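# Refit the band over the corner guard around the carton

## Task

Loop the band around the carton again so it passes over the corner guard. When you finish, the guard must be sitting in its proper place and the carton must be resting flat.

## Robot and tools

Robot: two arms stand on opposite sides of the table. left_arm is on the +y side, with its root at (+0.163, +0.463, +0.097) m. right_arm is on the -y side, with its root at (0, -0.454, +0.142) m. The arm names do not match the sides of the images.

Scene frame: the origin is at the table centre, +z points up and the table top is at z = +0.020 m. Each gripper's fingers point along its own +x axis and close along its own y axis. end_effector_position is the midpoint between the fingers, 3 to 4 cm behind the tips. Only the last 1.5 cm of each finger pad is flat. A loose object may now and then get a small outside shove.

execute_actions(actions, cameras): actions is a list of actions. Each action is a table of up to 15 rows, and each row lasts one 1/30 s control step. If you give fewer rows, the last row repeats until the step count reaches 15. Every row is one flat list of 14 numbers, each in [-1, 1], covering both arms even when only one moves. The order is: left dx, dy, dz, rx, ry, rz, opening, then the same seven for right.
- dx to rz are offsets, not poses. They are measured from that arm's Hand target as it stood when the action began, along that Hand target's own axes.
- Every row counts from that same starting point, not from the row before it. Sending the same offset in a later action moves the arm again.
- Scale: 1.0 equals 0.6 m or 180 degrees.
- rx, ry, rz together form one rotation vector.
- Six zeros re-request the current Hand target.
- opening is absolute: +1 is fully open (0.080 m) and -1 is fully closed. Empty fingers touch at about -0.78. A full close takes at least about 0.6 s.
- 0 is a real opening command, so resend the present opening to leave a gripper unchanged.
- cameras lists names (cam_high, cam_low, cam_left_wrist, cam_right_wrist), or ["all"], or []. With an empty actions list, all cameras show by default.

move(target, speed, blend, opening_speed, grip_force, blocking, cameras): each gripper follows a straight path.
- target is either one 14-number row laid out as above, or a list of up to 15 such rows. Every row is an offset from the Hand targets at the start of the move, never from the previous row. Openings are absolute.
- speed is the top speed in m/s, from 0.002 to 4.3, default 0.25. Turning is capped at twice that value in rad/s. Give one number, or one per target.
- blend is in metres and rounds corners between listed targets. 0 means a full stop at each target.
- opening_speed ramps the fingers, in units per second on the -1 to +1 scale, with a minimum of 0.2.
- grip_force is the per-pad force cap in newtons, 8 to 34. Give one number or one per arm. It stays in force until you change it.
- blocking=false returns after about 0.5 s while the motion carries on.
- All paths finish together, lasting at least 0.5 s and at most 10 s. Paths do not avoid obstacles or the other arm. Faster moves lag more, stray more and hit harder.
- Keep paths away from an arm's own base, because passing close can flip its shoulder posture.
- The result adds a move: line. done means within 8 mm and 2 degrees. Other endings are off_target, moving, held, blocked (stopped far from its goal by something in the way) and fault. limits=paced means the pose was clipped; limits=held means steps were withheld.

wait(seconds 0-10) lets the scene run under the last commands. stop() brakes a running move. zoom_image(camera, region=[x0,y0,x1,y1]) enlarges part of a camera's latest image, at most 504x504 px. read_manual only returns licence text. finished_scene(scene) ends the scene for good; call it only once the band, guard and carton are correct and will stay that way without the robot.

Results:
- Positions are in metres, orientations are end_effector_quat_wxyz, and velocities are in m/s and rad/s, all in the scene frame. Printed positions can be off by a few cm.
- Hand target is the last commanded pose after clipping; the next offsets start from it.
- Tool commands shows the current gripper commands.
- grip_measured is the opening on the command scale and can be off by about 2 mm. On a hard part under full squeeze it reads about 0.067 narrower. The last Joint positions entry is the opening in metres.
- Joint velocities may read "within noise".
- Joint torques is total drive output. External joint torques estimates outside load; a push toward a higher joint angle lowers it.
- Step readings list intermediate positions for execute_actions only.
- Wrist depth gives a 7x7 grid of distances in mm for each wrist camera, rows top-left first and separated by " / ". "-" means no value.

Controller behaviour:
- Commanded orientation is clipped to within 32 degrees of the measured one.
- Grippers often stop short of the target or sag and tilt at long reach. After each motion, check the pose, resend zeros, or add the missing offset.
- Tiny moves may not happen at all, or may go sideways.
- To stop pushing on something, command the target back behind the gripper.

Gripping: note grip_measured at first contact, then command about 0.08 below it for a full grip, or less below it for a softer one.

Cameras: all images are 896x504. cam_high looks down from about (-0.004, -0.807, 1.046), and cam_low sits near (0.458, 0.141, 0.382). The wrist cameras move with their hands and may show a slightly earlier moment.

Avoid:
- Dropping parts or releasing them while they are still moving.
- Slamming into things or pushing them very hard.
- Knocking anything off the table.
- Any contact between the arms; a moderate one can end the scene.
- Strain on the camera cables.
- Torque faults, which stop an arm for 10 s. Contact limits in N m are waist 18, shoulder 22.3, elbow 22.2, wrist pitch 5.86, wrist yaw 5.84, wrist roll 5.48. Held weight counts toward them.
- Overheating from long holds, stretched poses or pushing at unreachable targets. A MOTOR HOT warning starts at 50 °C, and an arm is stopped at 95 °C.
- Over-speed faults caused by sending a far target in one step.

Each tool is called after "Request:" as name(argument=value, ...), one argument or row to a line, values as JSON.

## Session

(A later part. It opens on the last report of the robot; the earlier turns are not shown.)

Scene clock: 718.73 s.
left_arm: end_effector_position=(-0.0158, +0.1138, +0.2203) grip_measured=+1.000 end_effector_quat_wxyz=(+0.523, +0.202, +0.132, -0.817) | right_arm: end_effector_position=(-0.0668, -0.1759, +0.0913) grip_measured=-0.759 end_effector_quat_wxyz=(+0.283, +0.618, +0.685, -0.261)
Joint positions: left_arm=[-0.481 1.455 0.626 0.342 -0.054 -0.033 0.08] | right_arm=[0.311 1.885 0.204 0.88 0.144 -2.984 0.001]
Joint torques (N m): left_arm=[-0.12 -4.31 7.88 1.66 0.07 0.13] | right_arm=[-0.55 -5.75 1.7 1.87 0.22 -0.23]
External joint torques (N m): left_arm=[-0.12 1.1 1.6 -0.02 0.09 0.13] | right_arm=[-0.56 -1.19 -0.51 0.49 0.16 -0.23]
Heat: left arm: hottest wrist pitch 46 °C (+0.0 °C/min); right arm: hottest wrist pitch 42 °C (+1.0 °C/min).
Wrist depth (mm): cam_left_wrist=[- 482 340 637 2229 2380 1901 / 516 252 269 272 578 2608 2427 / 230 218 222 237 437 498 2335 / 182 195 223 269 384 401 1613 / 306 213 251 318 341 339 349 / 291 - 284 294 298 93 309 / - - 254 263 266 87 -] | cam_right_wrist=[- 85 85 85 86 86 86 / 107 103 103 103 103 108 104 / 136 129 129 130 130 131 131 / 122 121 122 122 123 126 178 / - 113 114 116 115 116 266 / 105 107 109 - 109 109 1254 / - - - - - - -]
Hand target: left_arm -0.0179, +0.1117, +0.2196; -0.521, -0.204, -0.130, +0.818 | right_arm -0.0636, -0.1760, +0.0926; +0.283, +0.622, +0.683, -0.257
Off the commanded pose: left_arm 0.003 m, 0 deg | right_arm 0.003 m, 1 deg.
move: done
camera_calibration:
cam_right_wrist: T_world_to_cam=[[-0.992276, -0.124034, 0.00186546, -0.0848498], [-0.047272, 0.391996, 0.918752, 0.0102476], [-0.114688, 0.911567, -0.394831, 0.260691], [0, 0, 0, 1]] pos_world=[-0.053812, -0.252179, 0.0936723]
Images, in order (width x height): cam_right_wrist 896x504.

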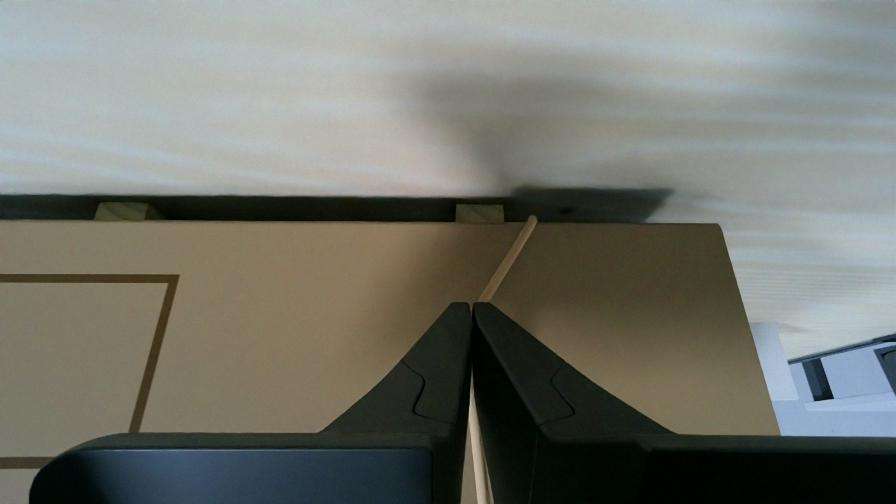

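Request:
move(
  target=[
    [0,0,0,0,0,0,1, 0,-0.04,0,0,0,0,-1],
    [0,0,0,0,0,0,1, 0.0071,-0.04,-0.0071,0,0,0,-1],
  ],
  speed=0.06,
  blend=[0.003,0],
  cameras=["cam_right_wrist"],
)

Request:
zoom_image(
  camera="cam_right_wrist",
  region=[340, 150, 700, 400],
)

Scene clock: 731.73 s.
left_arm: end_effector_position=(-0.0158, +0.1138, +0.2203) grip_measured=+1.000 end_effector_quat_wxyz=(+0.523, +0.202, +0.132, -0.817) | right_arm: end_effector_position=(-0.0876, -0.1735, +0.0927) grip_measured=-0.759 end_effector_quat_wxyz=(+0.284, +0.620, +0.685, -0.257)
Joint positions: left_arm=[-0.481 1.455 0.626 0.342 -0.054 -0.033 0.08] | right_arm=[0.416 1.885 0.244 0.828 0.224 -2.912 0.001]
Joint torques (N m): left_arm=[-0.14 -4.29 7.96 1.65 0.07 0.12] | right_arm=[0.11 -4.76 3.06 1.44 0.26 0.17]
External joint torques (N m): left_arm=[-0.19 1.27 1.5 -0.1 0.1 0.12] | right_arm=[0.11 -0.01 0.65 0.09 0.16 0.17]
Heat: left arm: hottest wrist pitch 47 °C (+1.0 °C/min); right arm: hottest wrist pitch 41 °C (+0.0 °C/min).
Wrist depth (mm): cam_left_wrist=[1409 616 350 367 2335 - - / 501 257 269 277 580 2818 - / 230 218 222 237 439 492 2209 / 187 195 223 270 384 403 1613 / 304 213 251 318 340 338 351 / 290 - 284 294 298 93 308 / - - 254 262 265 87 -] | cam_right_wrist=[87 87 87 87 90 86 86 / 110 105 105 105 105 109 104 / 127 126 132 132 132 131 132 / 116 117 117 117 119 166 178 / 108 109 108 111 111 250 274 / 103 102 104 - 105 252 1848 / - - - - - - -]
Hand target: left_arm -0.0179, +0.1117, +0.2196; -0.521, -0.204, -0.130, +0.818 | right_arm -0.0882, -0.1723, +0.0926; +0.283, +0.622, +0.684, -0.257
Off the commanded pose: left_arm 0.003 m, 0 deg | right_arm 0.001 m, 0 deg.
move: done
camera_calibration:
cam_right_wrist: T_world_to_cam=[[-0.992388, -0.122979, -0.00645562, -0.104136], [-0.054027, 0.387669, 0.920214, 0.00559287], [-0.110665, 0.913559, -0.391362, 0.257012], [0, 0, 0, 1]] pos_world=[-0.074599, -0.24977, 0.0947657]
Images, in order (width x height): cam_right_wrist 896x504.

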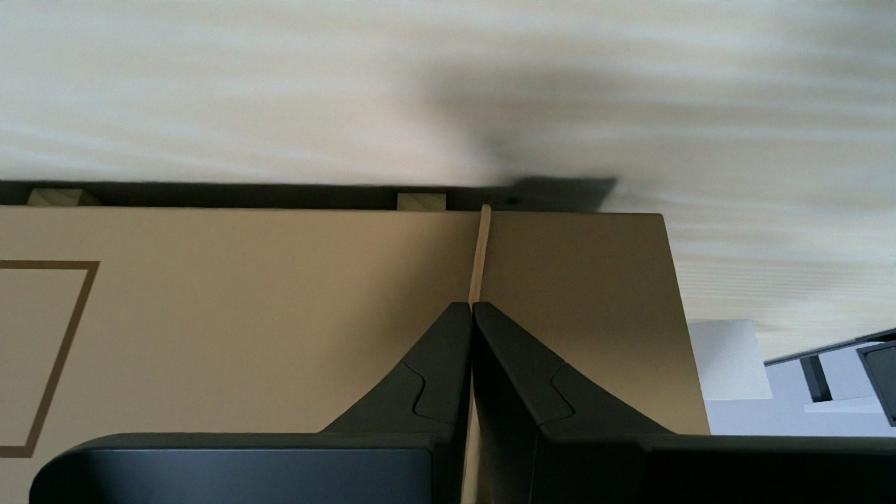

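Scaled by 1.400.

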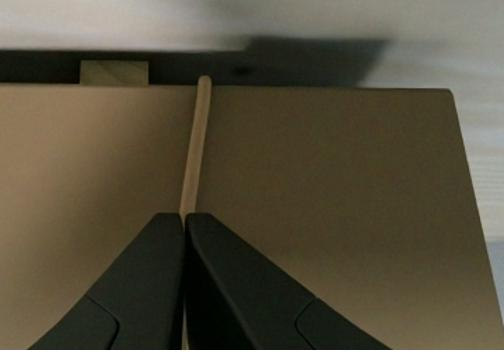

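Request:
move(
  target=[
    [0,0,0,0,0,0,1, -0.003,0.05,0.003,0,0,0,-1],
  ],
  speed=0.06,
  cameras=["cam_right_wrist"],
)

Request:
zoom_image(
  camera="cam_right_wrist",
  region=[420, 150, 780, 400],
)

Scene clock: 752.67 s.
left_arm: end_effector_position=(-0.0158, +0.1138, +0.2203) grip_measured=+1.000 end_effector_quat_wxyz=(+0.523, +0.202, +0.132, -0.817) | right_arm: end_effector_position=(-0.0620, -0.1722, +0.0918) grip_measured=-0.759 end_effector_quat_wxyz=(+0.283, +0.617, +0.687, -0.261)
Joint positions: left_arm=[-0.481 1.455 0.626 0.342 -0.054 -0.033 0.08] | right_arm=[0.277 1.885 0.211 0.877 0.116 -3.01 0.001]
Joint torques (N m): left_arm=[-0.07 -4.34 7.91 1.65 0.06 0.1] | right_arm=[-0.78 -5.36 1.92 1.98 0.31 -0.23]
External joint torques (N m): left_arm=[-0.07 1.15 1.48 -0.08 0.08 0.1] | right_arm=[-0.8 -0.82 -0.25 0.63 0.26 -0.22]
Heat: left arm: hottest wrist pitch 47 °C (+1.0 °C/min); right arm: hottest wrist pitch 41 °C (+0.0 °C/min).
Wrist depth (mm): cam_left_wrist=[- 485 336 741 2249 1930 - / 498 256 270 273 578 3143 1830 / 230 218 222 237 439 480 2151 / 183 194 223 269 383 403 1803 / 304 214 252 320 340 340 350 / 291 - 285 294 299 93 309 / - - 254 263 266 87 -] | cam_right_wrist=[85 85 86 86 89 86 86 / 107 103 103 104 104 104 104 / 135 130 130 131 131 132 132 / 116 117 118 118 120 122 180 / 108 110 109 112 112 112 269 / 103 103 104 - 106 106 1862 / - - - - - - -]
Hand target: left_arm -0.0179, +0.1117, +0.2196; -0.521, -0.204, -0.130, +0.818 | right_arm -0.0580, -0.1721, +0.0926; +0.283, +0.622, +0.683, -0.257
Off the commanded pose: left_arm 0.003 m, 0 deg | right_arm 0.004 m, 1 deg.
move: done
camera_calibration:
cam_right_wrist: T_world_to_cam=[[-0.991831, -0.127501, 0.0038989, -0.0803719], [-0.0467404, 0.391693, 0.918908, 0.0086049], [-0.118689, 0.911219, -0.394452, 0.257751], [0, 0, 0, 1]] pos_world=[-0.0487209, -0.248485, 0.0940766]
Images, in order (width x height): cam_right_wrist 896x504.

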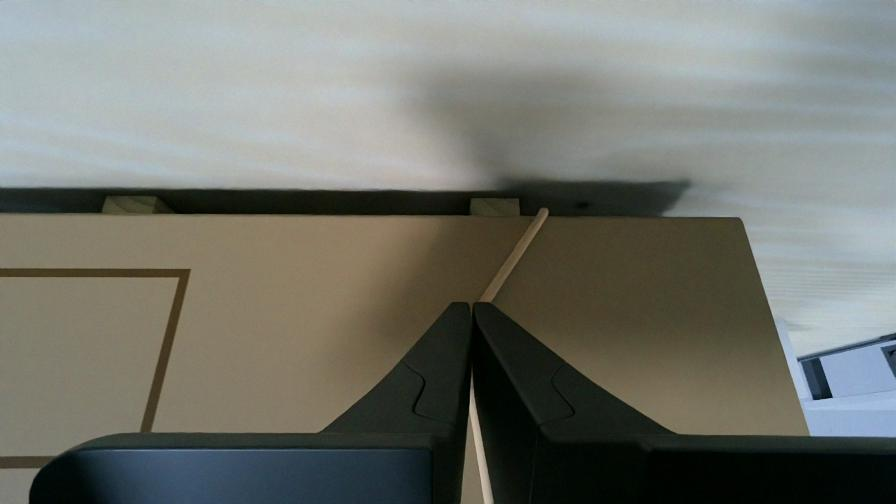

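Scaled by 1.400.

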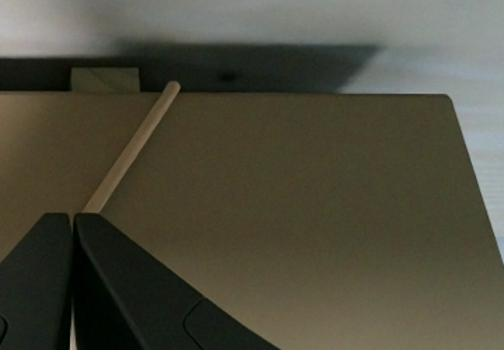

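Request:
move(
  target=[
    [0,0,0,0,0,0,1, 0,0.012,0,0,0,0,-1],
  ],
  speed=0.06,
  cameras=["cam_right_wrist"],
)

Request:
zoom_image(
  camera="cam_right_wrist",
  region=[420, 150, 780, 400],
)

Scene clock: 756.23 s.
left_arm: end_effector_position=(-0.0158, +0.1138, +0.2203) grip_measured=+1.000 end_effector_quat_wxyz=(+0.523, +0.202, +0.132, -0.817) | right_arm: end_effector_position=(-0.0557, -0.1717, +0.0917) grip_measured=-0.759 end_effector_quat_wxyz=(+0.283, +0.615, +0.688, -0.261)
Joint positions: left_arm=[-0.481 1.455 0.626 0.342 -0.054 -0.033 0.08] | right_arm=[0.239 1.885 0.206 0.885 0.086 -3.038 0.001]
Joint torques (N m): left_arm=[-0.12 -4.34 7.89 1.66 0.06 0.12] | right_arm=[-0.92 -5.35 1.88 2.03 0.41 -0.15]
External joint torques (N m): left_arm=[-0.15 1.02 1.66 -0.01 0.08 0.12] | right_arm=[-0.9 -0.83 -0.27 0.67 0.38 -0.15]
Heat: left arm: hottest wrist pitch 47 °C (+1.0 °C/min); right arm: hottest wrist pitch 41 °C (+0.0 °C/min).
Wrist depth (mm): cam_left_wrist=[- 608 335 725 2249 - 2313 / 504 305 271 268 564 2554 2270 / 230 218 222 238 439 498 2189 / 182 195 223 270 381 403 1657 / 305 214 251 318 339 347 351 / 290 - 284 295 298 93 308 / - - 254 262 266 87 -] | cam_right_wrist=[- 85 85 86 89 86 87 / 106 102 103 103 104 104 105 / 136 129 130 130 131 132 132 / 116 117 118 118 120 122 179 / 108 109 109 112 112 113 254 / 102 102 104 - 106 106 108 / - - - - - - -]
Hand target: left_arm -0.0179, +0.1117, +0.2196; -0.521, -0.204, -0.130, +0.818 | right_arm -0.0508, -0.1713, +0.0926; +0.283, +0.622, +0.683, -0.257
Off the commanded pose: left_arm 0.003 m, 0 deg | right_arm 0.005 m, 1 deg.
move: done
camera_calibration:
cam_right_wrist: T_world_to_cam=[[-0.991326, -0.131296, 0.00575834, -0.0748533], [-0.0465982, 0.392124, 0.918732, 0.00890037], [-0.122884, 0.910495, -0.394841, 0.257635], [0, 0, 0, 1]] pos_world=[-0.04213, -0.247894, 0.0939789]
Images, in order (width x height): cam_right_wrist 896x504.

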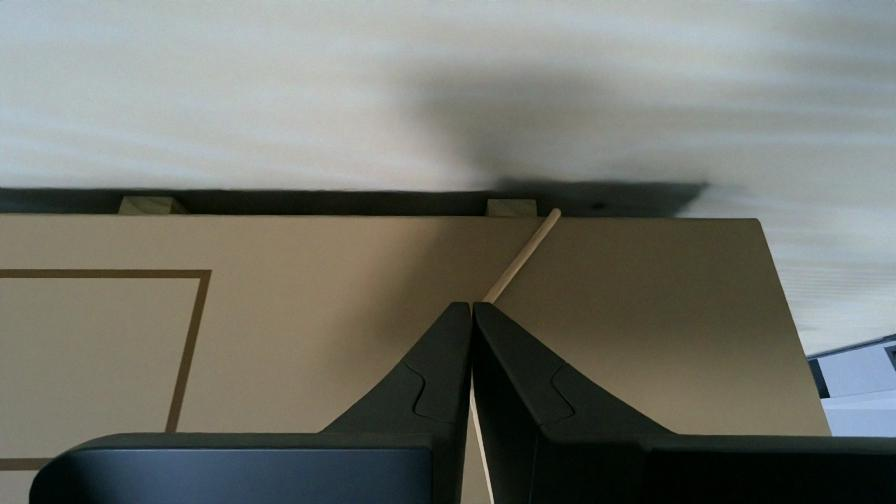

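Scaled by 1.400.

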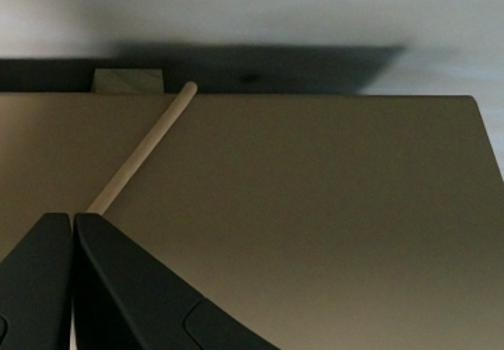

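Request:
move(
  target=[
    [0,0,0,0,0,0,1, 0,-0.061,0,0,0,0,-1],
    [0,0,0,0,0,0,1, 0.003,-0.061,-0.003,0,0,0,-1],
  ],
  speed=0.08,
  blend=[0.003,0],
  cameras=["cam_right_wrist", "cam_left_wrist"],
)

Request:
zoom_image(
  camera="cam_right_wrist",
  region=[340, 150, 700, 400],
)

Request:
zoom_image(
  camera="cam_left_wrist",
  region=[360, 40, 600, 330],
)

Scene clock: 764.07 s.
left_arm: end_effector_position=(-0.0158, +0.1138, +0.2203) grip_measured=+1.000 end_effector_quat_wxyz=(+0.523, +0.202, +0.132, -0.817) | right_arm: end_effector_position=(-0.0867, -0.1734, +0.0927) grip_measured=-0.759 end_effector_quat_wxyz=(+0.284, +0.620, +0.684, -0.257)
Joint positions: left_arm=[-0.481 1.455 0.626 0.342 -0.054 -0.033 0.08] | right_arm=[0.412 1.885 0.243 0.83 0.222 -2.915 0.001]
Joint torques (N m): left_arm=[-0.16 -4.31 7.92 1.68 0.06 0.11] | right_arm=[0.34 -4.79 3.03 1.41 0.21 0.22]
External joint torques (N m): left_arm=[-0.16 1.15 1.57 -0.03 0.08 0.11] | right_arm=[0.35 -0.06 0.69 0.07 0.11 0.22]
Heat: left arm: hottest wrist pitch 47 °C (+1.0 °C/min); right arm: hottest wrist pitch 41 °C (-1.0 °C/min).
Wrist depth (mm): cam_left_wrist=[1377 619 344 369 2229 2357 - / 487 254 271 274 578 2581 2229 / 230 217 222 237 438 477 2357 / 183 194 223 271 383 402 1634 / 306 213 251 318 341 341 350 / 290 - 284 294 297 93 310 / - - 255 263 266 87 -] | cam_right_wrist=[87 87 87 87 90 86 86 / 110 105 105 105 104 109 104 / 133 126 133 132 132 132 131 / 116 117 117 116 119 166 178 / 109 109 108 111 111 249 275 / 103 102 104 - 105 249 1181 / - - - - - - -]
Hand target: left_arm -0.0179, +0.1117, +0.2196; -0.521, -0.204, -0.130, +0.818 | right_arm -0.0875, -0.1723, +0.0926; +0.283, +0.622, +0.684, -0.257
Off the commanded pose: left_arm 0.003 m, 0 deg | right_arm 0.001 m, 0 deg.
move: done; blend cut to 0.0013 m at target 1
camera_calibration:
cam_left_wrist: T_world_to_cam=[[-0.918573, 0.391725, 0.0526908, -0.0589489], [0.243162, 0.665164, -0.705995, 0.117481], [-0.311604, -0.635695, -0.706254, 0.304941], [0, 0, 0, 1]] pos_world=[0.0123048, 0.138797, 0.301413]
cam_right_wrist: T_world_to_cam=[[-0.992509, -0.122, -0.00642848, -0.103107], [-0.0536343, 0.387846, 0.920162, 0.00571404], [-0.109767, 0.913614, -0.391485, 0.257191], [0, 0, 0, 1]] pos_world=[-0.0737973, -0.249768, 0.0947655]
Images, in order (width x height): cam_left_wrist 896x504, cam_right_wrist 896x504.

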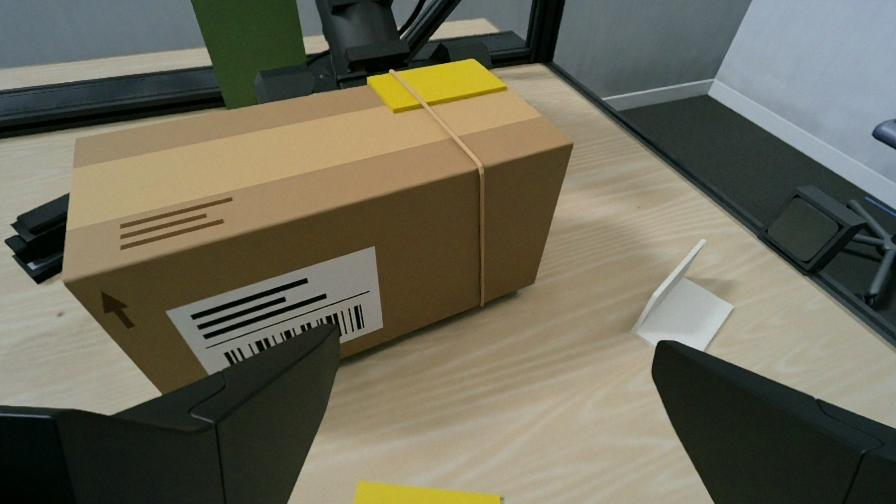

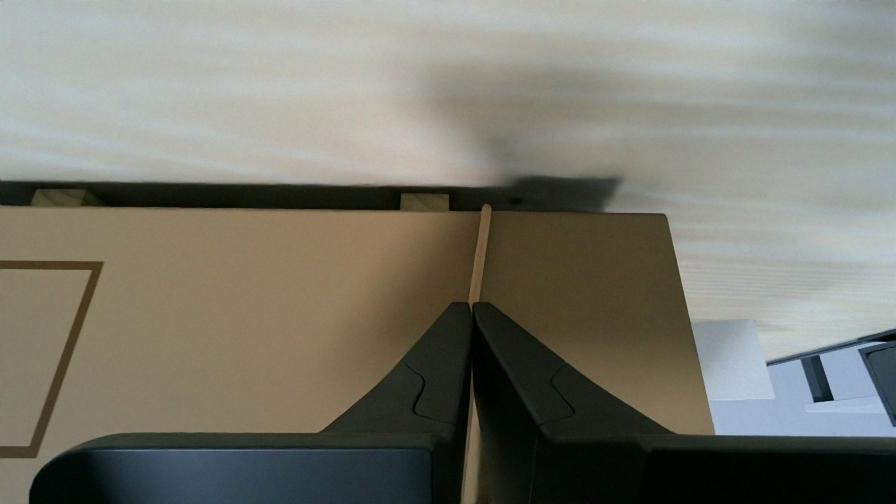

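Scaled by 1.400.

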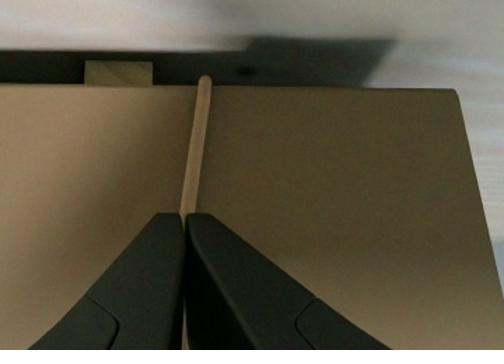

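Scaled by 1.738.

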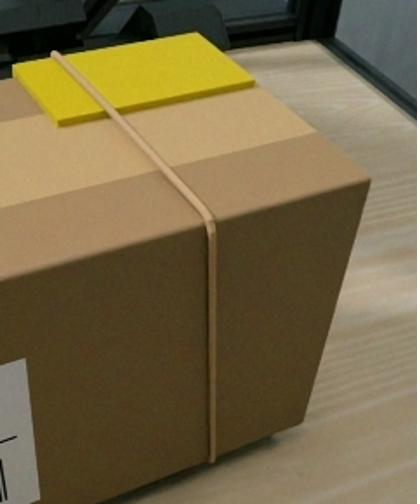

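Request:
move(
  target=[
    [0,0,0,0,0,0,-0.2, 0,0,0,0,0,0,-0.2],
    [0.0576,-0.0144,0.0292,-0.0335,0.0307,0.0453,-0.2, -0.0467,0,0,0,0,0,-0.2],
    [0.1152,-0.0289,0.0583,-0.0671,0.0615,0.0905,-0.2, -0.1615,0.0197,-0.1052,0,0,0,-0.2],
    [0.1728,-0.0433,0.0875,-0.1006,0.0922,0.1358,-0.2, -0.1498,0.0213,-0.1168,0,0,0,-0.2],
  ],
  speed=[0.1, 0.1, 0.15, 0.12],
  blend=[0, 0.01, 0.01, 0],
  cameras=["cam_right_wrist", "cam_left_wrist"],
)

Scene clock: 820.53 s.
left_arm: end_effector_position=(-0.0888, +0.0189, +0.2243) grip_measured=-0.197 end_effector_quat_wxyz=(+0.682, +0.252, +0.283, -0.626) | right_arm: end_effector_position=(-0.0730, -0.1879, +0.2034) grip_measured=-0.203 end_effector_quat_wxyz=(+0.284, +0.622, +0.682, -0.260)
Joint positions: left_arm=[-0.644 2.034 1.584 -0.475 -0.499 -0.581 0.026] | right_arm=[0.376 1.128 0.37 -0.054 0.199 -2.934 0.026]
Joint torques (N m): left_arm=[-0.15 -8.01 8.27 0.86 -0.52 -0.14] | right_arm=[-0.26 -2.29 6.57 1.87 -0.01 -0.22]
External joint torques (N m): left_arm=[-0.13 2.19 1.58 -0.4 -0.25 -0.14] | right_arm=[-0.24 0.46 0.54 0.56 -0.1 -0.22]
Heat: left arm: hottest wrist pitch 47 °C (+0.0 °C/min); right arm: hottest wrist pitch 40 °C (-1.0 °C/min).
Wrist depth (mm): cam_left_wrist=[415 421 425 426 432 435 435 / 188 189 190 189 189 390 394 / 171 172 173 174 176 355 357 / 159 160 159 159 161 323 327 / 279 212 203 179 169 298 299 / 271 272 275 267 92 280 279 / - - - 253 92 - -] | cam_right_wrist=[170 172 173 172 174 215 215 / 156 157 158 159 159 258 258 / 144 144 145 142 143 309 324 / 134 134 134 132 133 314 352 / 168 168 152 142 129 2214 1848 / 1768 - - 93 80 - - / - - - 248 - - -]
Hand target: left_arm -0.0905, +0.0174, +0.2173; +0.683, +0.257, +0.283, -0.622 | right_arm -0.0735, -0.1850, +0.2056; +0.283, +0.622, +0.683, -0.257
Off the commanded pose: left_arm 0.007 m, 1 deg | right_arm 0.004 m, 0 deg.
move: done
camera_calibration:
cam_left_wrist: T_world_to_cam=[[-0.990316, -0.129371, 0.0503787, -0.0849599], [-0.137732, 0.869847, -0.473704, 0.1115], [0.017462, -0.476056, -0.879242, 0.289775], [0, 0, 0, 1]] pos_world=[-0.0738401, 0.0299698, 0.31188]
cam_right_wrist: T_world_to_cam=[[-0.993389, -0.114732, -0.00390853, -0.0898122], [-0.048998, 0.39296, 0.918249, -0.0881208], [-0.103816, 0.91237, -0.395984, 0.316413], [0, 0, 0, 1]] pos_world=[-0.0606873, -0.264362, 0.20586]
Images, in order (width x height): cam_left_wrist 896x504, cam_right_wrist 896x504.

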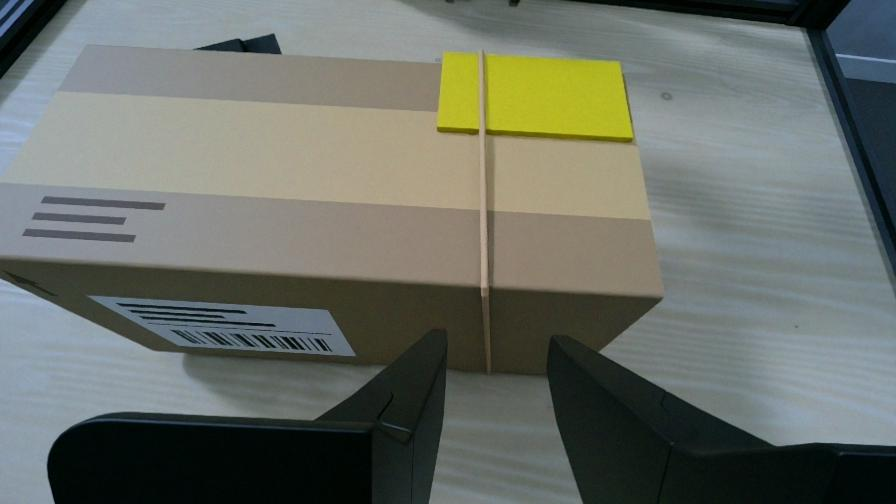

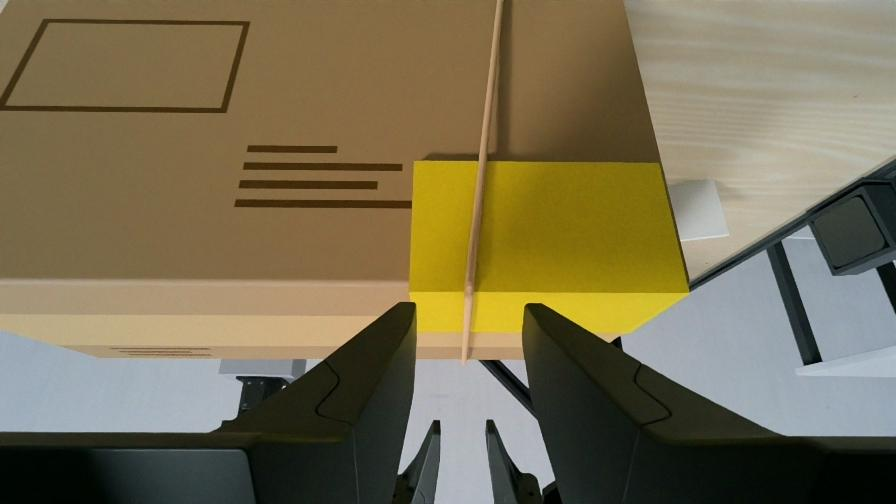

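Request:
execute_actions(
  actions=[],
)

Scene clock: 831.63 s.
left_arm: end_effector_position=(-0.0887, +0.0189, +0.2243) grip_measured=-0.197 end_effector_quat_wxyz=(+0.682, +0.252, +0.283, -0.626) | right_arm: end_effector_position=(-0.0730, -0.1879, +0.2034) grip_measured=-0.203 end_effector_quat_wxyz=(+0.284, +0.622, +0.682, -0.260)
Joint positions: left_arm=[-0.644 2.034 1.584 -0.476 -0.499 -0.581 0.026] | right_arm=[0.376 1.128 0.37 -0.054 0.199 -2.934 0.026]
Joint velocities: within noise
Joint torques (N m): left_arm=[-0.16 -8 8.25 0.87 -0.52 -0.15] | right_arm=[-0.24 -2.29 6.57 1.87 -0.01 -0.22]
External joint torques (N m): left_arm=[-0.16 2.23 1.56 -0.4 -0.23 -0.16] | right_arm=[-0.23 0.52 0.45 0.53 -0.1 -0.22]
Heat: left arm: hottest wrist pitch 43 °C (-4.0 °C/min); right arm: hottest wrist pitch 41 °C (+0.0 °C/min).
Wrist depth (mm): cam_left_wrist=[414 421 425 425 433 437 426 / 188 189 189 192 189 389 400 / 171 172 173 174 176 355 356 / 159 160 159 159 161 322 326 / 279 212 203 179 169 298 299 / 270 272 274 267 92 280 278 / - - - 254 92 - -] | cam_right_wrist=[171 171 172 173 174 214 215 / 156 157 157 158 160 259 259 / 144 144 145 142 142 310 324 / 133 134 134 132 132 386 343 / 168 168 152 142 129 1920 1404 / - - - - 80 - 1905 / - - - 245 - - -]
Hand target: left_arm -0.0904, +0.0174, +0.2173; +0.683, +0.257, +0.283, -0.622 | right_arm -0.0735, -0.1850, +0.2056; +0.283, +0.622, +0.683, -0.257
Tool commands: left_gripper/opening=-0.2 right_gripper/opening=-0.2
Off the commanded pose: left_arm 0.007 m, 1 deg | right_arm 0.004 m, 0 deg.
camera_calibration:
cam_left_wrist: T_world_to_cam=[[-0.990325, -0.129404, 0.0501157, -0.0848728], [-0.137641, 0.870016, -0.47342, 0.111366], [0.0176611, -0.475738, -0.87941, 0.289744], [0, 0, 0, 1]] pos_world=[-0.0738403, 0.0299694, 0.31178]
cam_right_wrist: T_world_to_cam=[[-0.993389, -0.114732, -0.00390853, -0.0898122], [-0.048998, 0.39296, 0.918249, -0.0881208], [-0.103816, 0.91237, -0.395984, 0.316413], [0, 0, 0, 1]] pos_world=[-0.0606873, -0.264362, 0.20586]

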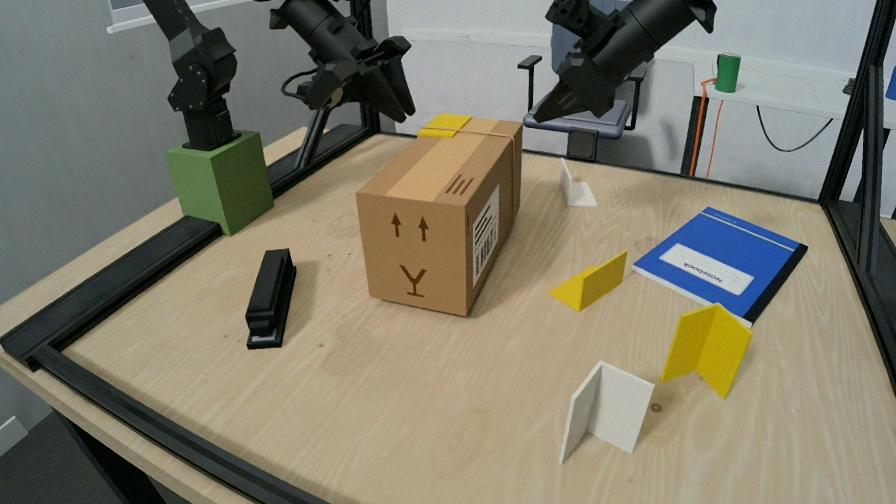

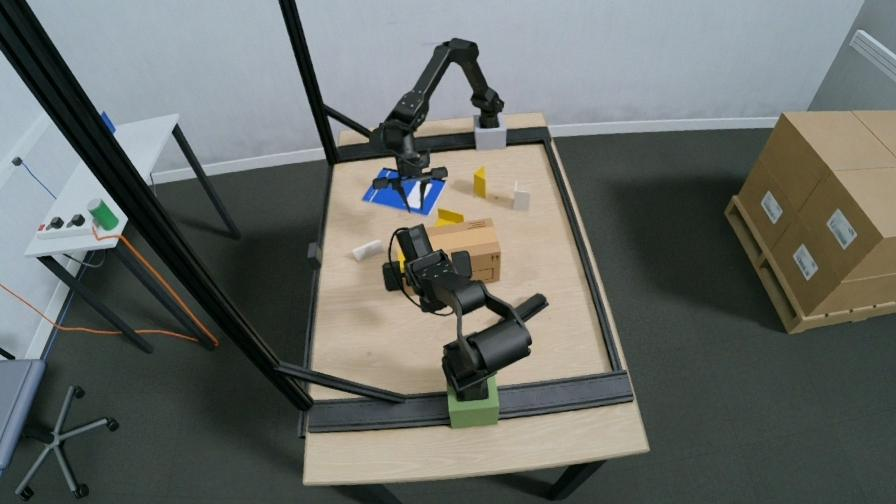

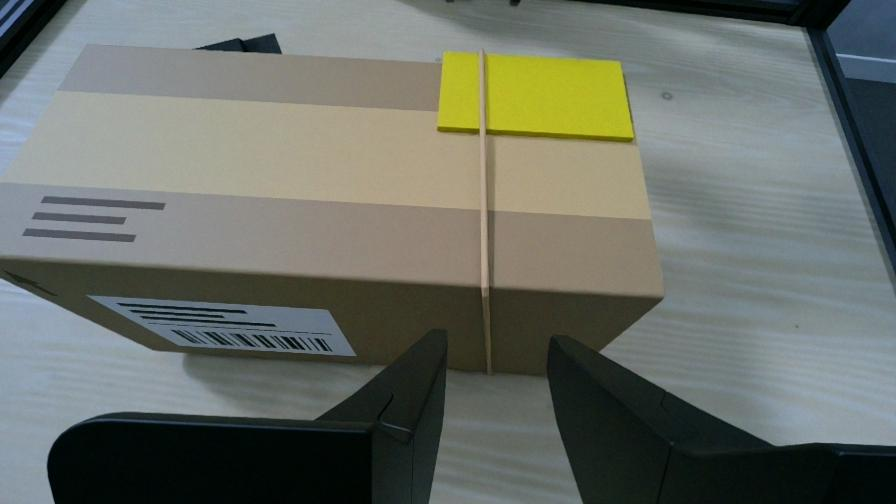

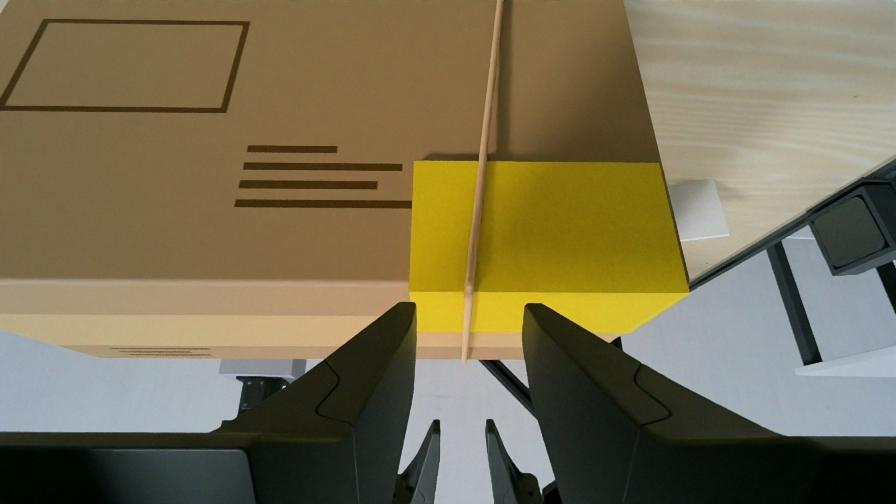

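Request:
move(
  target=[0.04167, 0, 0, 0, 0, 0, -0.2, 0.025, 0, -0.00583, 0, 0, 0, -0.2],
  speed=0.06,
  cameras=["cam_left_wrist", "cam_right_wrist"],
)

Scene clock: 881.30 s.
left_arm: end_effector_position=(-0.0876, +0.0020, +0.2070) grip_measured=-0.197 end_effector_quat_wxyz=(+0.684, +0.251, +0.283, -0.624) | right_arm: end_effector_position=(-0.0743, -0.1749, +0.1957) grip_measured=-0.203 end_effector_quat_wxyz=(+0.284, +0.622, +0.682, -0.260)
Joint positions: left_arm=[-0.62 2.099 1.61 -0.428 -0.489 -0.564 0.026] | right_arm=[0.356 1.224 0.384 0.032 0.186 -2.948 0.026]
Joint torques (N m): left_arm=[0 -8.37 8.19 1.15 -0.24 0.11] | right_arm=[-0.25 -2.7 6.34 1.88 -0.02 -0.23]
External joint torques (N m): left_arm=[0.07 2.28 1.5 -0.14 0.03 0.1] | right_arm=[-0.23 0.54 0.5 0.55 -0.1 -0.22]
Heat: left arm: hottest wrist pitch 38 °C (-8.1 °C/min); right arm: hottest wrist pitch 43 °C (+3.0 °C/min).
Wrist depth (mm): cam_left_wrist=[394 393 395 399 403 405 411 / 167 164 166 164 164 364 368 / 148 150 151 152 153 324 335 / 136 137 138 139 142 298 303 / 182 156 149 136 133 269 280 / 251 251 212 247 92 261 259 / - - - 237 92 - -] | cam_right_wrist=[153 153 154 154 159 205 205 / 140 142 141 142 143 238 248 / 129 127 129 127 128 298 310 / 121 120 120 119 120 121 388 / 139 139 125 128 113 1905 1950 / - 205 - 93 80 - - / - - - 224 - - -]
Hand target: left_arm -0.0890, -0.0002, +0.1997; +0.683, +0.257, +0.283, -0.623 | right_arm -0.0746, -0.1720, +0.1975; +0.283, +0.622, +0.683, -0.257
Off the commanded pose: left_arm 0.008 m, 1 deg | right_arm 0.003 m, 0 deg.
move: done
camera_calibration:
cam_left_wrist: T_world_to_cam=[[-0.989611, -0.135189, 0.0489283, -0.0848069], [-0.142129, 0.868629, -0.47464, 0.117877], [0.0216658, -0.476663, -0.878819, 0.266699], [0, 0, 0, 1]] pos_world=[-0.0729503, 0.0132692, 0.294478]
cam_right_wrist: T_world_to_cam=[[-0.993409, -0.114566, -0.00362213, -0.0896589], [-0.0486014, 0.392386, 0.918516, -0.0863053], [-0.103809, 0.912638, -0.395368, 0.301274], [0, 0, 0, 1]] pos_world=[-0.0619876, -0.251361, 0.198062]
Images, in order (width x height): cam_left_wrist 896x504, cam_right_wrist 896x504.

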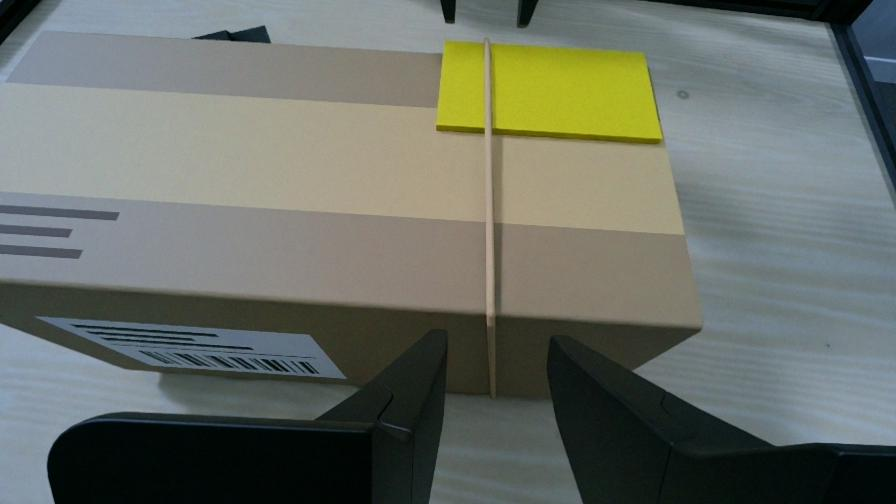

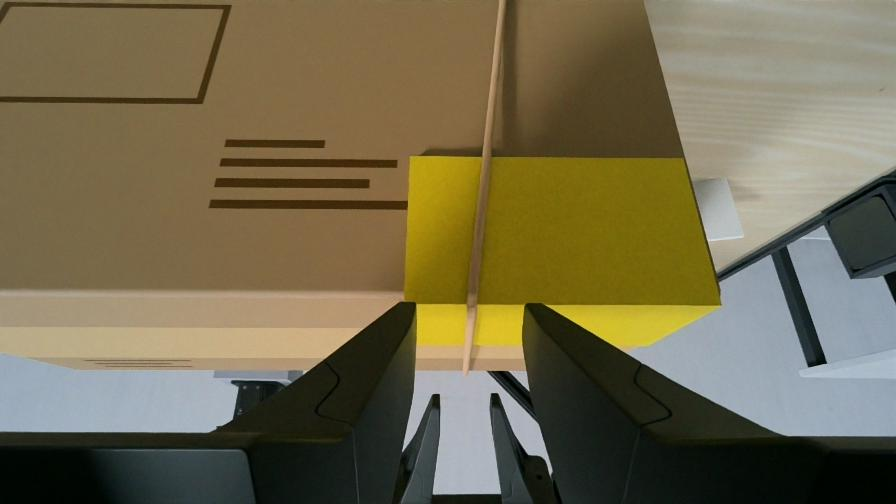

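Request:
move(
  target=[0.02, 0, 0.0025, 0, 0, 0, -0.2, 0.00833, 0, 0.0015, 0, 0, 0, -0.2],
  speed=0.05,
  cameras=["cam_left_wrist", "cam_right_wrist"],
)

Scene clock: 888.37 s.
left_arm: end_effector_position=(-0.0871, -0.0073, +0.2000) grip_measured=-0.197 end_effector_quat_wxyz=(+0.684, +0.251, +0.283, -0.624) | right_arm: end_effector_position=(-0.0749, -0.1713, +0.1926) grip_measured=-0.203 end_effector_quat_wxyz=(+0.283, +0.622, +0.682, -0.260)
Joint positions: left_arm=[-0.607 2.133 1.632 -0.411 -0.481 -0.551 0.026] | right_arm=[0.352 1.254 0.384 0.065 0.183 -2.951 0.026]
Joint torques (N m): left_arm=[0.14 -8.51 8.16 1.17 -0.25 0.12] | right_arm=[-0.25 -2.96 6.02 1.86 -0.02 -0.22]
External joint torques (N m): left_arm=[0.14 2.35 1.47 -0.13 0.02 0.11] | right_arm=[-0.23 0.41 0.26 0.53 -0.1 -0.22]
Heat: left arm: hottest wrist pitch 38 °C (-6.1 °C/min); right arm: hottest wrist pitch 42 °C (+1.0 °C/min).
Wrist depth (mm): cam_left_wrist=[385 329 386 387 390 395 398 / 154 154 156 154 154 352 357 / 140 140 141 143 144 314 323 / 128 129 128 133 132 285 295 / 132 124 124 122 122 126 272 / 239 241 165 192 92 251 252 / - - - 230 92 - -] | cam_right_wrist=[145 148 149 150 150 195 202 / 135 136 136 137 137 234 244 / 126 125 126 122 123 278 307 / 118 116 116 114 116 118 324 / 142 127 127 117 108 116 - / - - - 164 80 - 1966 / - - - 216 - - -]
Hand target: left_arm -0.0881, -0.0097, +0.1922; +0.683, +0.257, +0.283, -0.622 | right_arm -0.0750, -0.1691, +0.1934; +0.283, +0.622, +0.684, -0.257
Off the commanded pose: left_arm 0.008 m, 1 deg | right_arm 0.002 m, 0 deg.
move: done
camera_calibration:
cam_left_wrist: T_world_to_cam=[[-0.989688, -0.134606, 0.0489843, -0.0852499], [-0.14164, 0.868611, -0.47482, 0.122791], [0.0213653, -0.476861, -0.878719, 0.256053], [0, 0, 0, 1]] pos_world=[-0.0724494, 0.00396951, 0.287478]
cam_right_wrist: T_world_to_cam=[[-0.993369, -0.114932, -0.00279166, -0.0901063], [-0.0477027, 0.389965, 0.919593, -0.085477], [-0.104602, 0.913629, -0.392862, 0.296329], [0, 0, 0, 1]] pos_world=[-0.0625898, -0.247758, 0.194769]
Images, in order (width x height): cam_left_wrist 896x504, cam_right_wrist 896x504.

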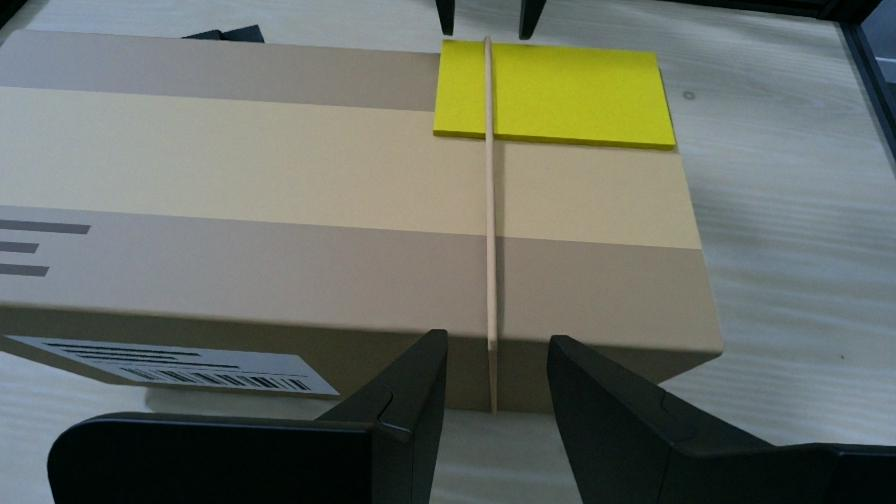

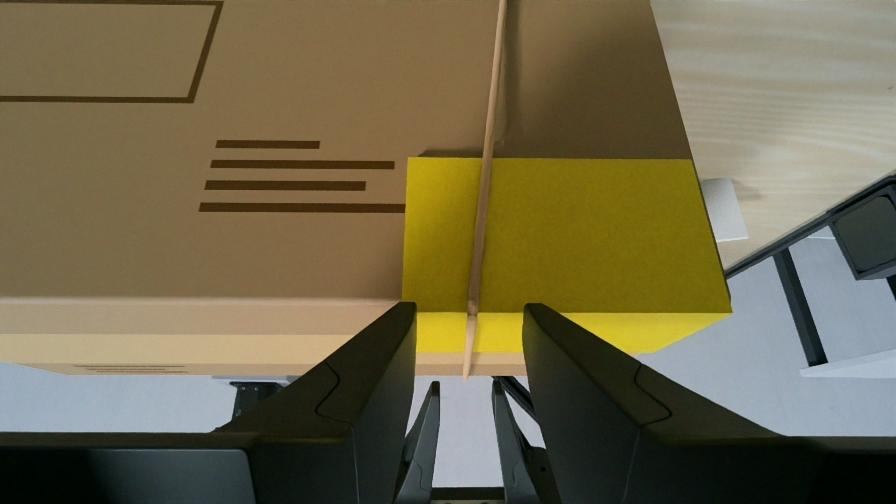

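Request:
move(
  target=[0.00667, 0, -0.0008, 0, 0, 0, -0.2, 0.005, 0, 0.001, 0, 0, 0, -0.2],
  speed=0.03,
  cameras=["cam_left_wrist", "cam_right_wrist"],
)

Scene clock: 897.80 s.
left_arm: end_effector_position=(-0.0871, -0.0096, +0.1970) grip_measured=-0.197 end_effector_quat_wxyz=(+0.684, +0.251, +0.283, -0.624) | right_arm: end_effector_position=(-0.0752, -0.1696, +0.1913) grip_measured=-0.203 end_effector_quat_wxyz=(+0.282, +0.622, +0.683, -0.259)
Joint positions: left_arm=[-0.603 2.143 1.635 -0.402 -0.479 -0.548 0.026] | right_arm=[0.351 1.267 0.384 0.081 0.182 -2.952 0.026]
Joint torques (N m): left_arm=[0.23 -8.54 8.26 1.16 -0.23 0.11] | right_arm=[-0.4 -2.32 5.86 2.22 -0.05 -0.23]
External joint torques (N m): left_arm=[0.23 2.44 1.56 -0.14 0.04 0.11] | right_arm=[-0.39 1.12 0.13 0.88 -0.13 -0.23]
Heat: left arm: hottest wrist pitch 38 °C (-4.0 °C/min); right arm: hottest wrist pitch 43 °C (+2.0 °C/min).
Wrist depth (mm): cam_left_wrist=[380 166 378 165 387 389 395 / 149 150 151 149 150 343 351 / 134 136 135 139 140 307 319 / 125 125 124 127 128 281 293 / 135 120 120 119 118 122 268 / 237 222 156 180 92 247 249 / - - - 227 92 - -] | cam_right_wrist=[142 145 145 147 147 194 201 / 132 133 134 134 135 232 243 / 122 123 123 122 121 277 305 / - 114 115 112 114 114 388 / 139 124 123 110 106 107 2137 / 1638 - - 185 80 - - / - - - 214 - - -]
Hand target: left_arm -0.0878, -0.0122, +0.1891; +0.683, +0.257, +0.283, -0.622 | right_arm -0.0752, -0.1674, +0.1908; +0.283, +0.622, +0.683, -0.257
Off the commanded pose: left_arm 0.008 m, 1 deg | right_arm 0.002 m, 0 deg.
move: done
camera_calibration:
cam_left_wrist: T_world_to_cam=[[-0.989732, -0.134324, 0.0488667, -0.0853825], [-0.141331, 0.868547, -0.475028, 0.123445], [0.0213648, -0.477057, -0.878613, 0.25229], [0, 0, 0, 1]] pos_world=[-0.0724492, 0.00166979, 0.284478]
cam_right_wrist: T_world_to_cam=[[-0.993353, -0.115073, -0.00267732, -0.090258], [-0.0473899, 0.387667, 0.920581, -0.0855561], [-0.104897, 0.914589, -0.390544, 0.293832], [0, 0, 0, 1]] pos_world=[-0.0628907, -0.245954, 0.193274]
Images, in order (width x height): cam_left_wrist 896x504, cam_right_wrist 896x504.

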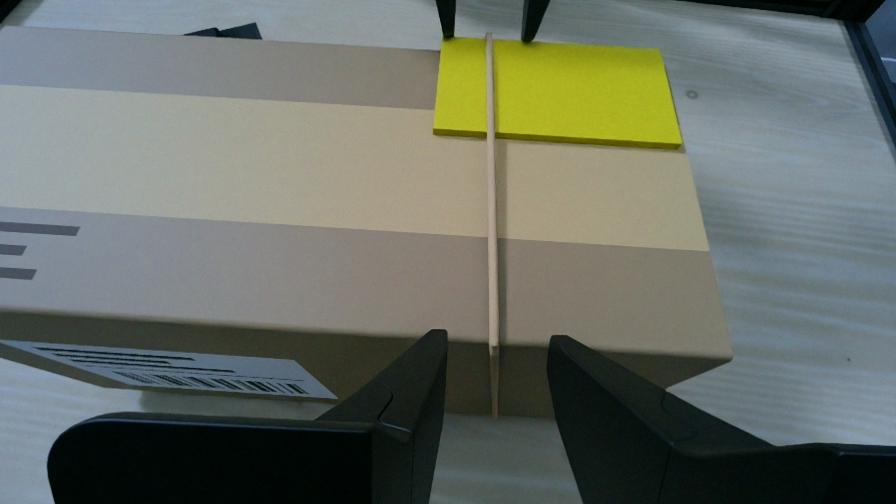

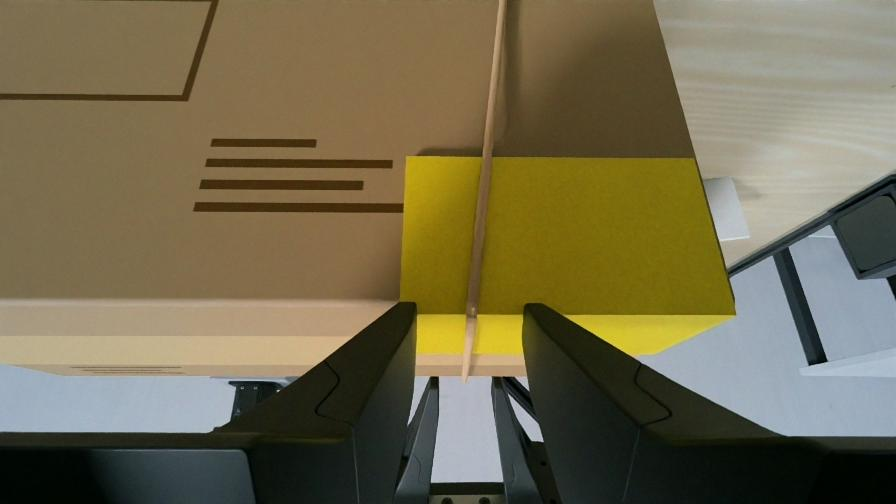

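Request:
move(
  target=[0.0045, 0, 0, 0, 0, 0, -0.2, 0.0012, 0, 0, 0, 0, 0, -0.2],
  speed=0.02,
  cameras=["cam_left_wrist", "cam_right_wrist"],
)

Scene clock: 906.80 s.
left_arm: end_effector_position=(-0.0873, -0.0113, +0.1956) grip_measured=-0.197 end_effector_quat_wxyz=(+0.683, +0.251, +0.283, -0.625) | right_arm: end_effector_position=(-0.0754, -0.1691, +0.1914) grip_measured=-0.203 end_effector_quat_wxyz=(+0.281, +0.623, +0.683, -0.258)
Joint positions: left_arm=[-0.602 2.149 1.64 -0.398 -0.477 -0.546 0.026] | right_arm=[0.351 1.269 0.384 0.085 0.182 -2.953 0.026]
Joint torques (N m): left_arm=[0.29 -8.45 8.26 1.21 -0.22 0.11] | right_arm=[-0.3 -1.99 5.87 2.25 -0.07 -0.22]
External joint torques (N m): left_arm=[0.29 2.48 1.62 -0.09 0.05 0.11] | right_arm=[-0.3 1.47 0.14 0.91 -0.14 -0.22]
Heat: left arm: hottest shoulder 38 °C (+5.0 °C/min); right arm: hottest wrist pitch 44 °C (+2.0 °C/min).
Wrist depth (mm): cam_left_wrist=[380 165 379 164 383 389 393 / 147 148 149 150 148 341 352 / 134 135 134 137 139 305 318 / 123 124 123 124 128 279 290 / 117 118 117 116 115 121 267 / 235 210 148 170 92 242 247 / - - - 227 92 - -] | cam_right_wrist=[141 144 145 146 146 196 202 / 132 131 133 133 134 234 245 / 122 122 123 121 120 278 309 / - 113 114 111 111 114 398 / 140 125 125 114 106 114 2065 / 1706 - - 189 80 1781 - / - - - 211 - - -]
Hand target: left_arm -0.0876, -0.0141, +0.1871; +0.683, +0.257, +0.283, -0.622 | right_arm -0.0752, -0.1669, +0.1903; +0.283, +0.622, +0.683, -0.258
Off the commanded pose: left_arm 0.009 m, 1 deg | right_arm 0.002 m, 0 deg.
move: off_target (left_arm)
camera_calibration:
cam_left_wrist: T_world_to_cam=[[-0.989844, -0.133392, 0.0491418, -0.0858296], [-0.140631, 0.868365, -0.475568, 0.124479], [0.0207639, -0.477649, -0.878305, 0.25021], [0, 0, 0, 1]] pos_world=[-0.0726477, -0.0000293447, 0.283177]
cam_right_wrist: T_world_to_cam=[[-0.993321, -0.115352, -0.00253794, -0.0904053], [-0.0471757, 0.385972, 0.921304, -0.0862629], [-0.105294, 0.91527, -0.388836, 0.293267], [0, 0, 0, 1]] pos_world=[-0.0629917, -0.245552, 0.193278]
Images, in order (width x height): cam_left_wrist 896x504, cam_right_wrist 896x504.

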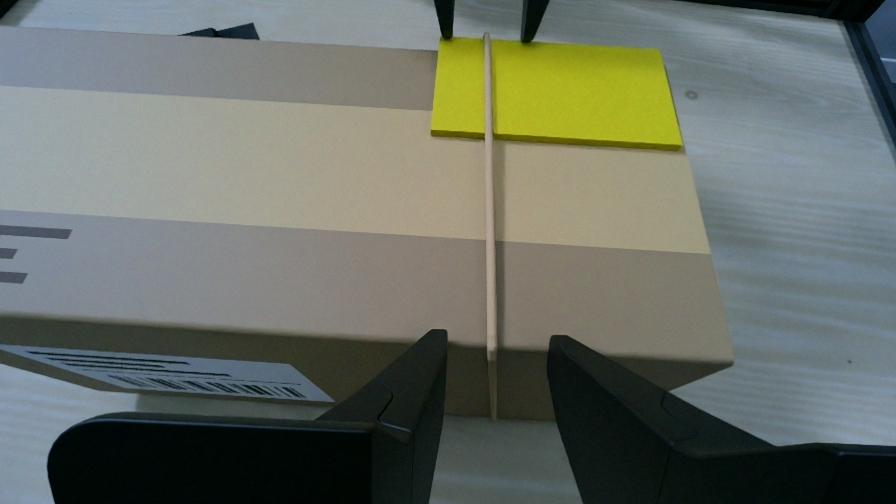

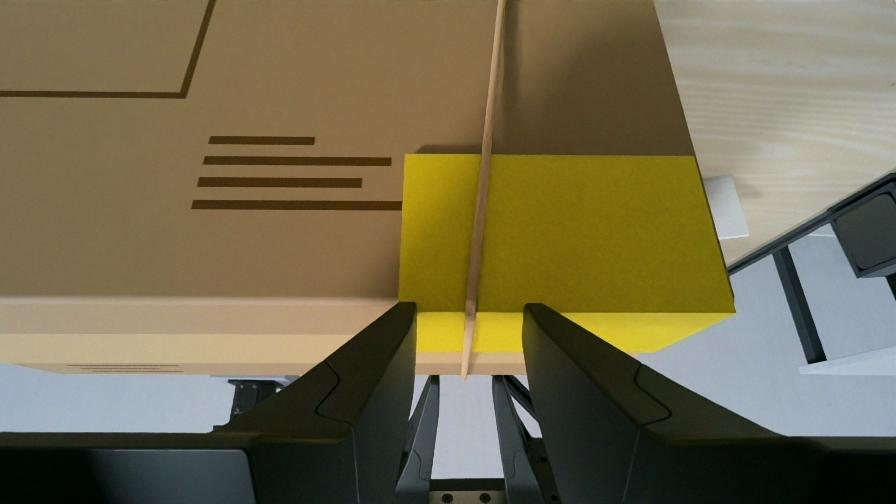

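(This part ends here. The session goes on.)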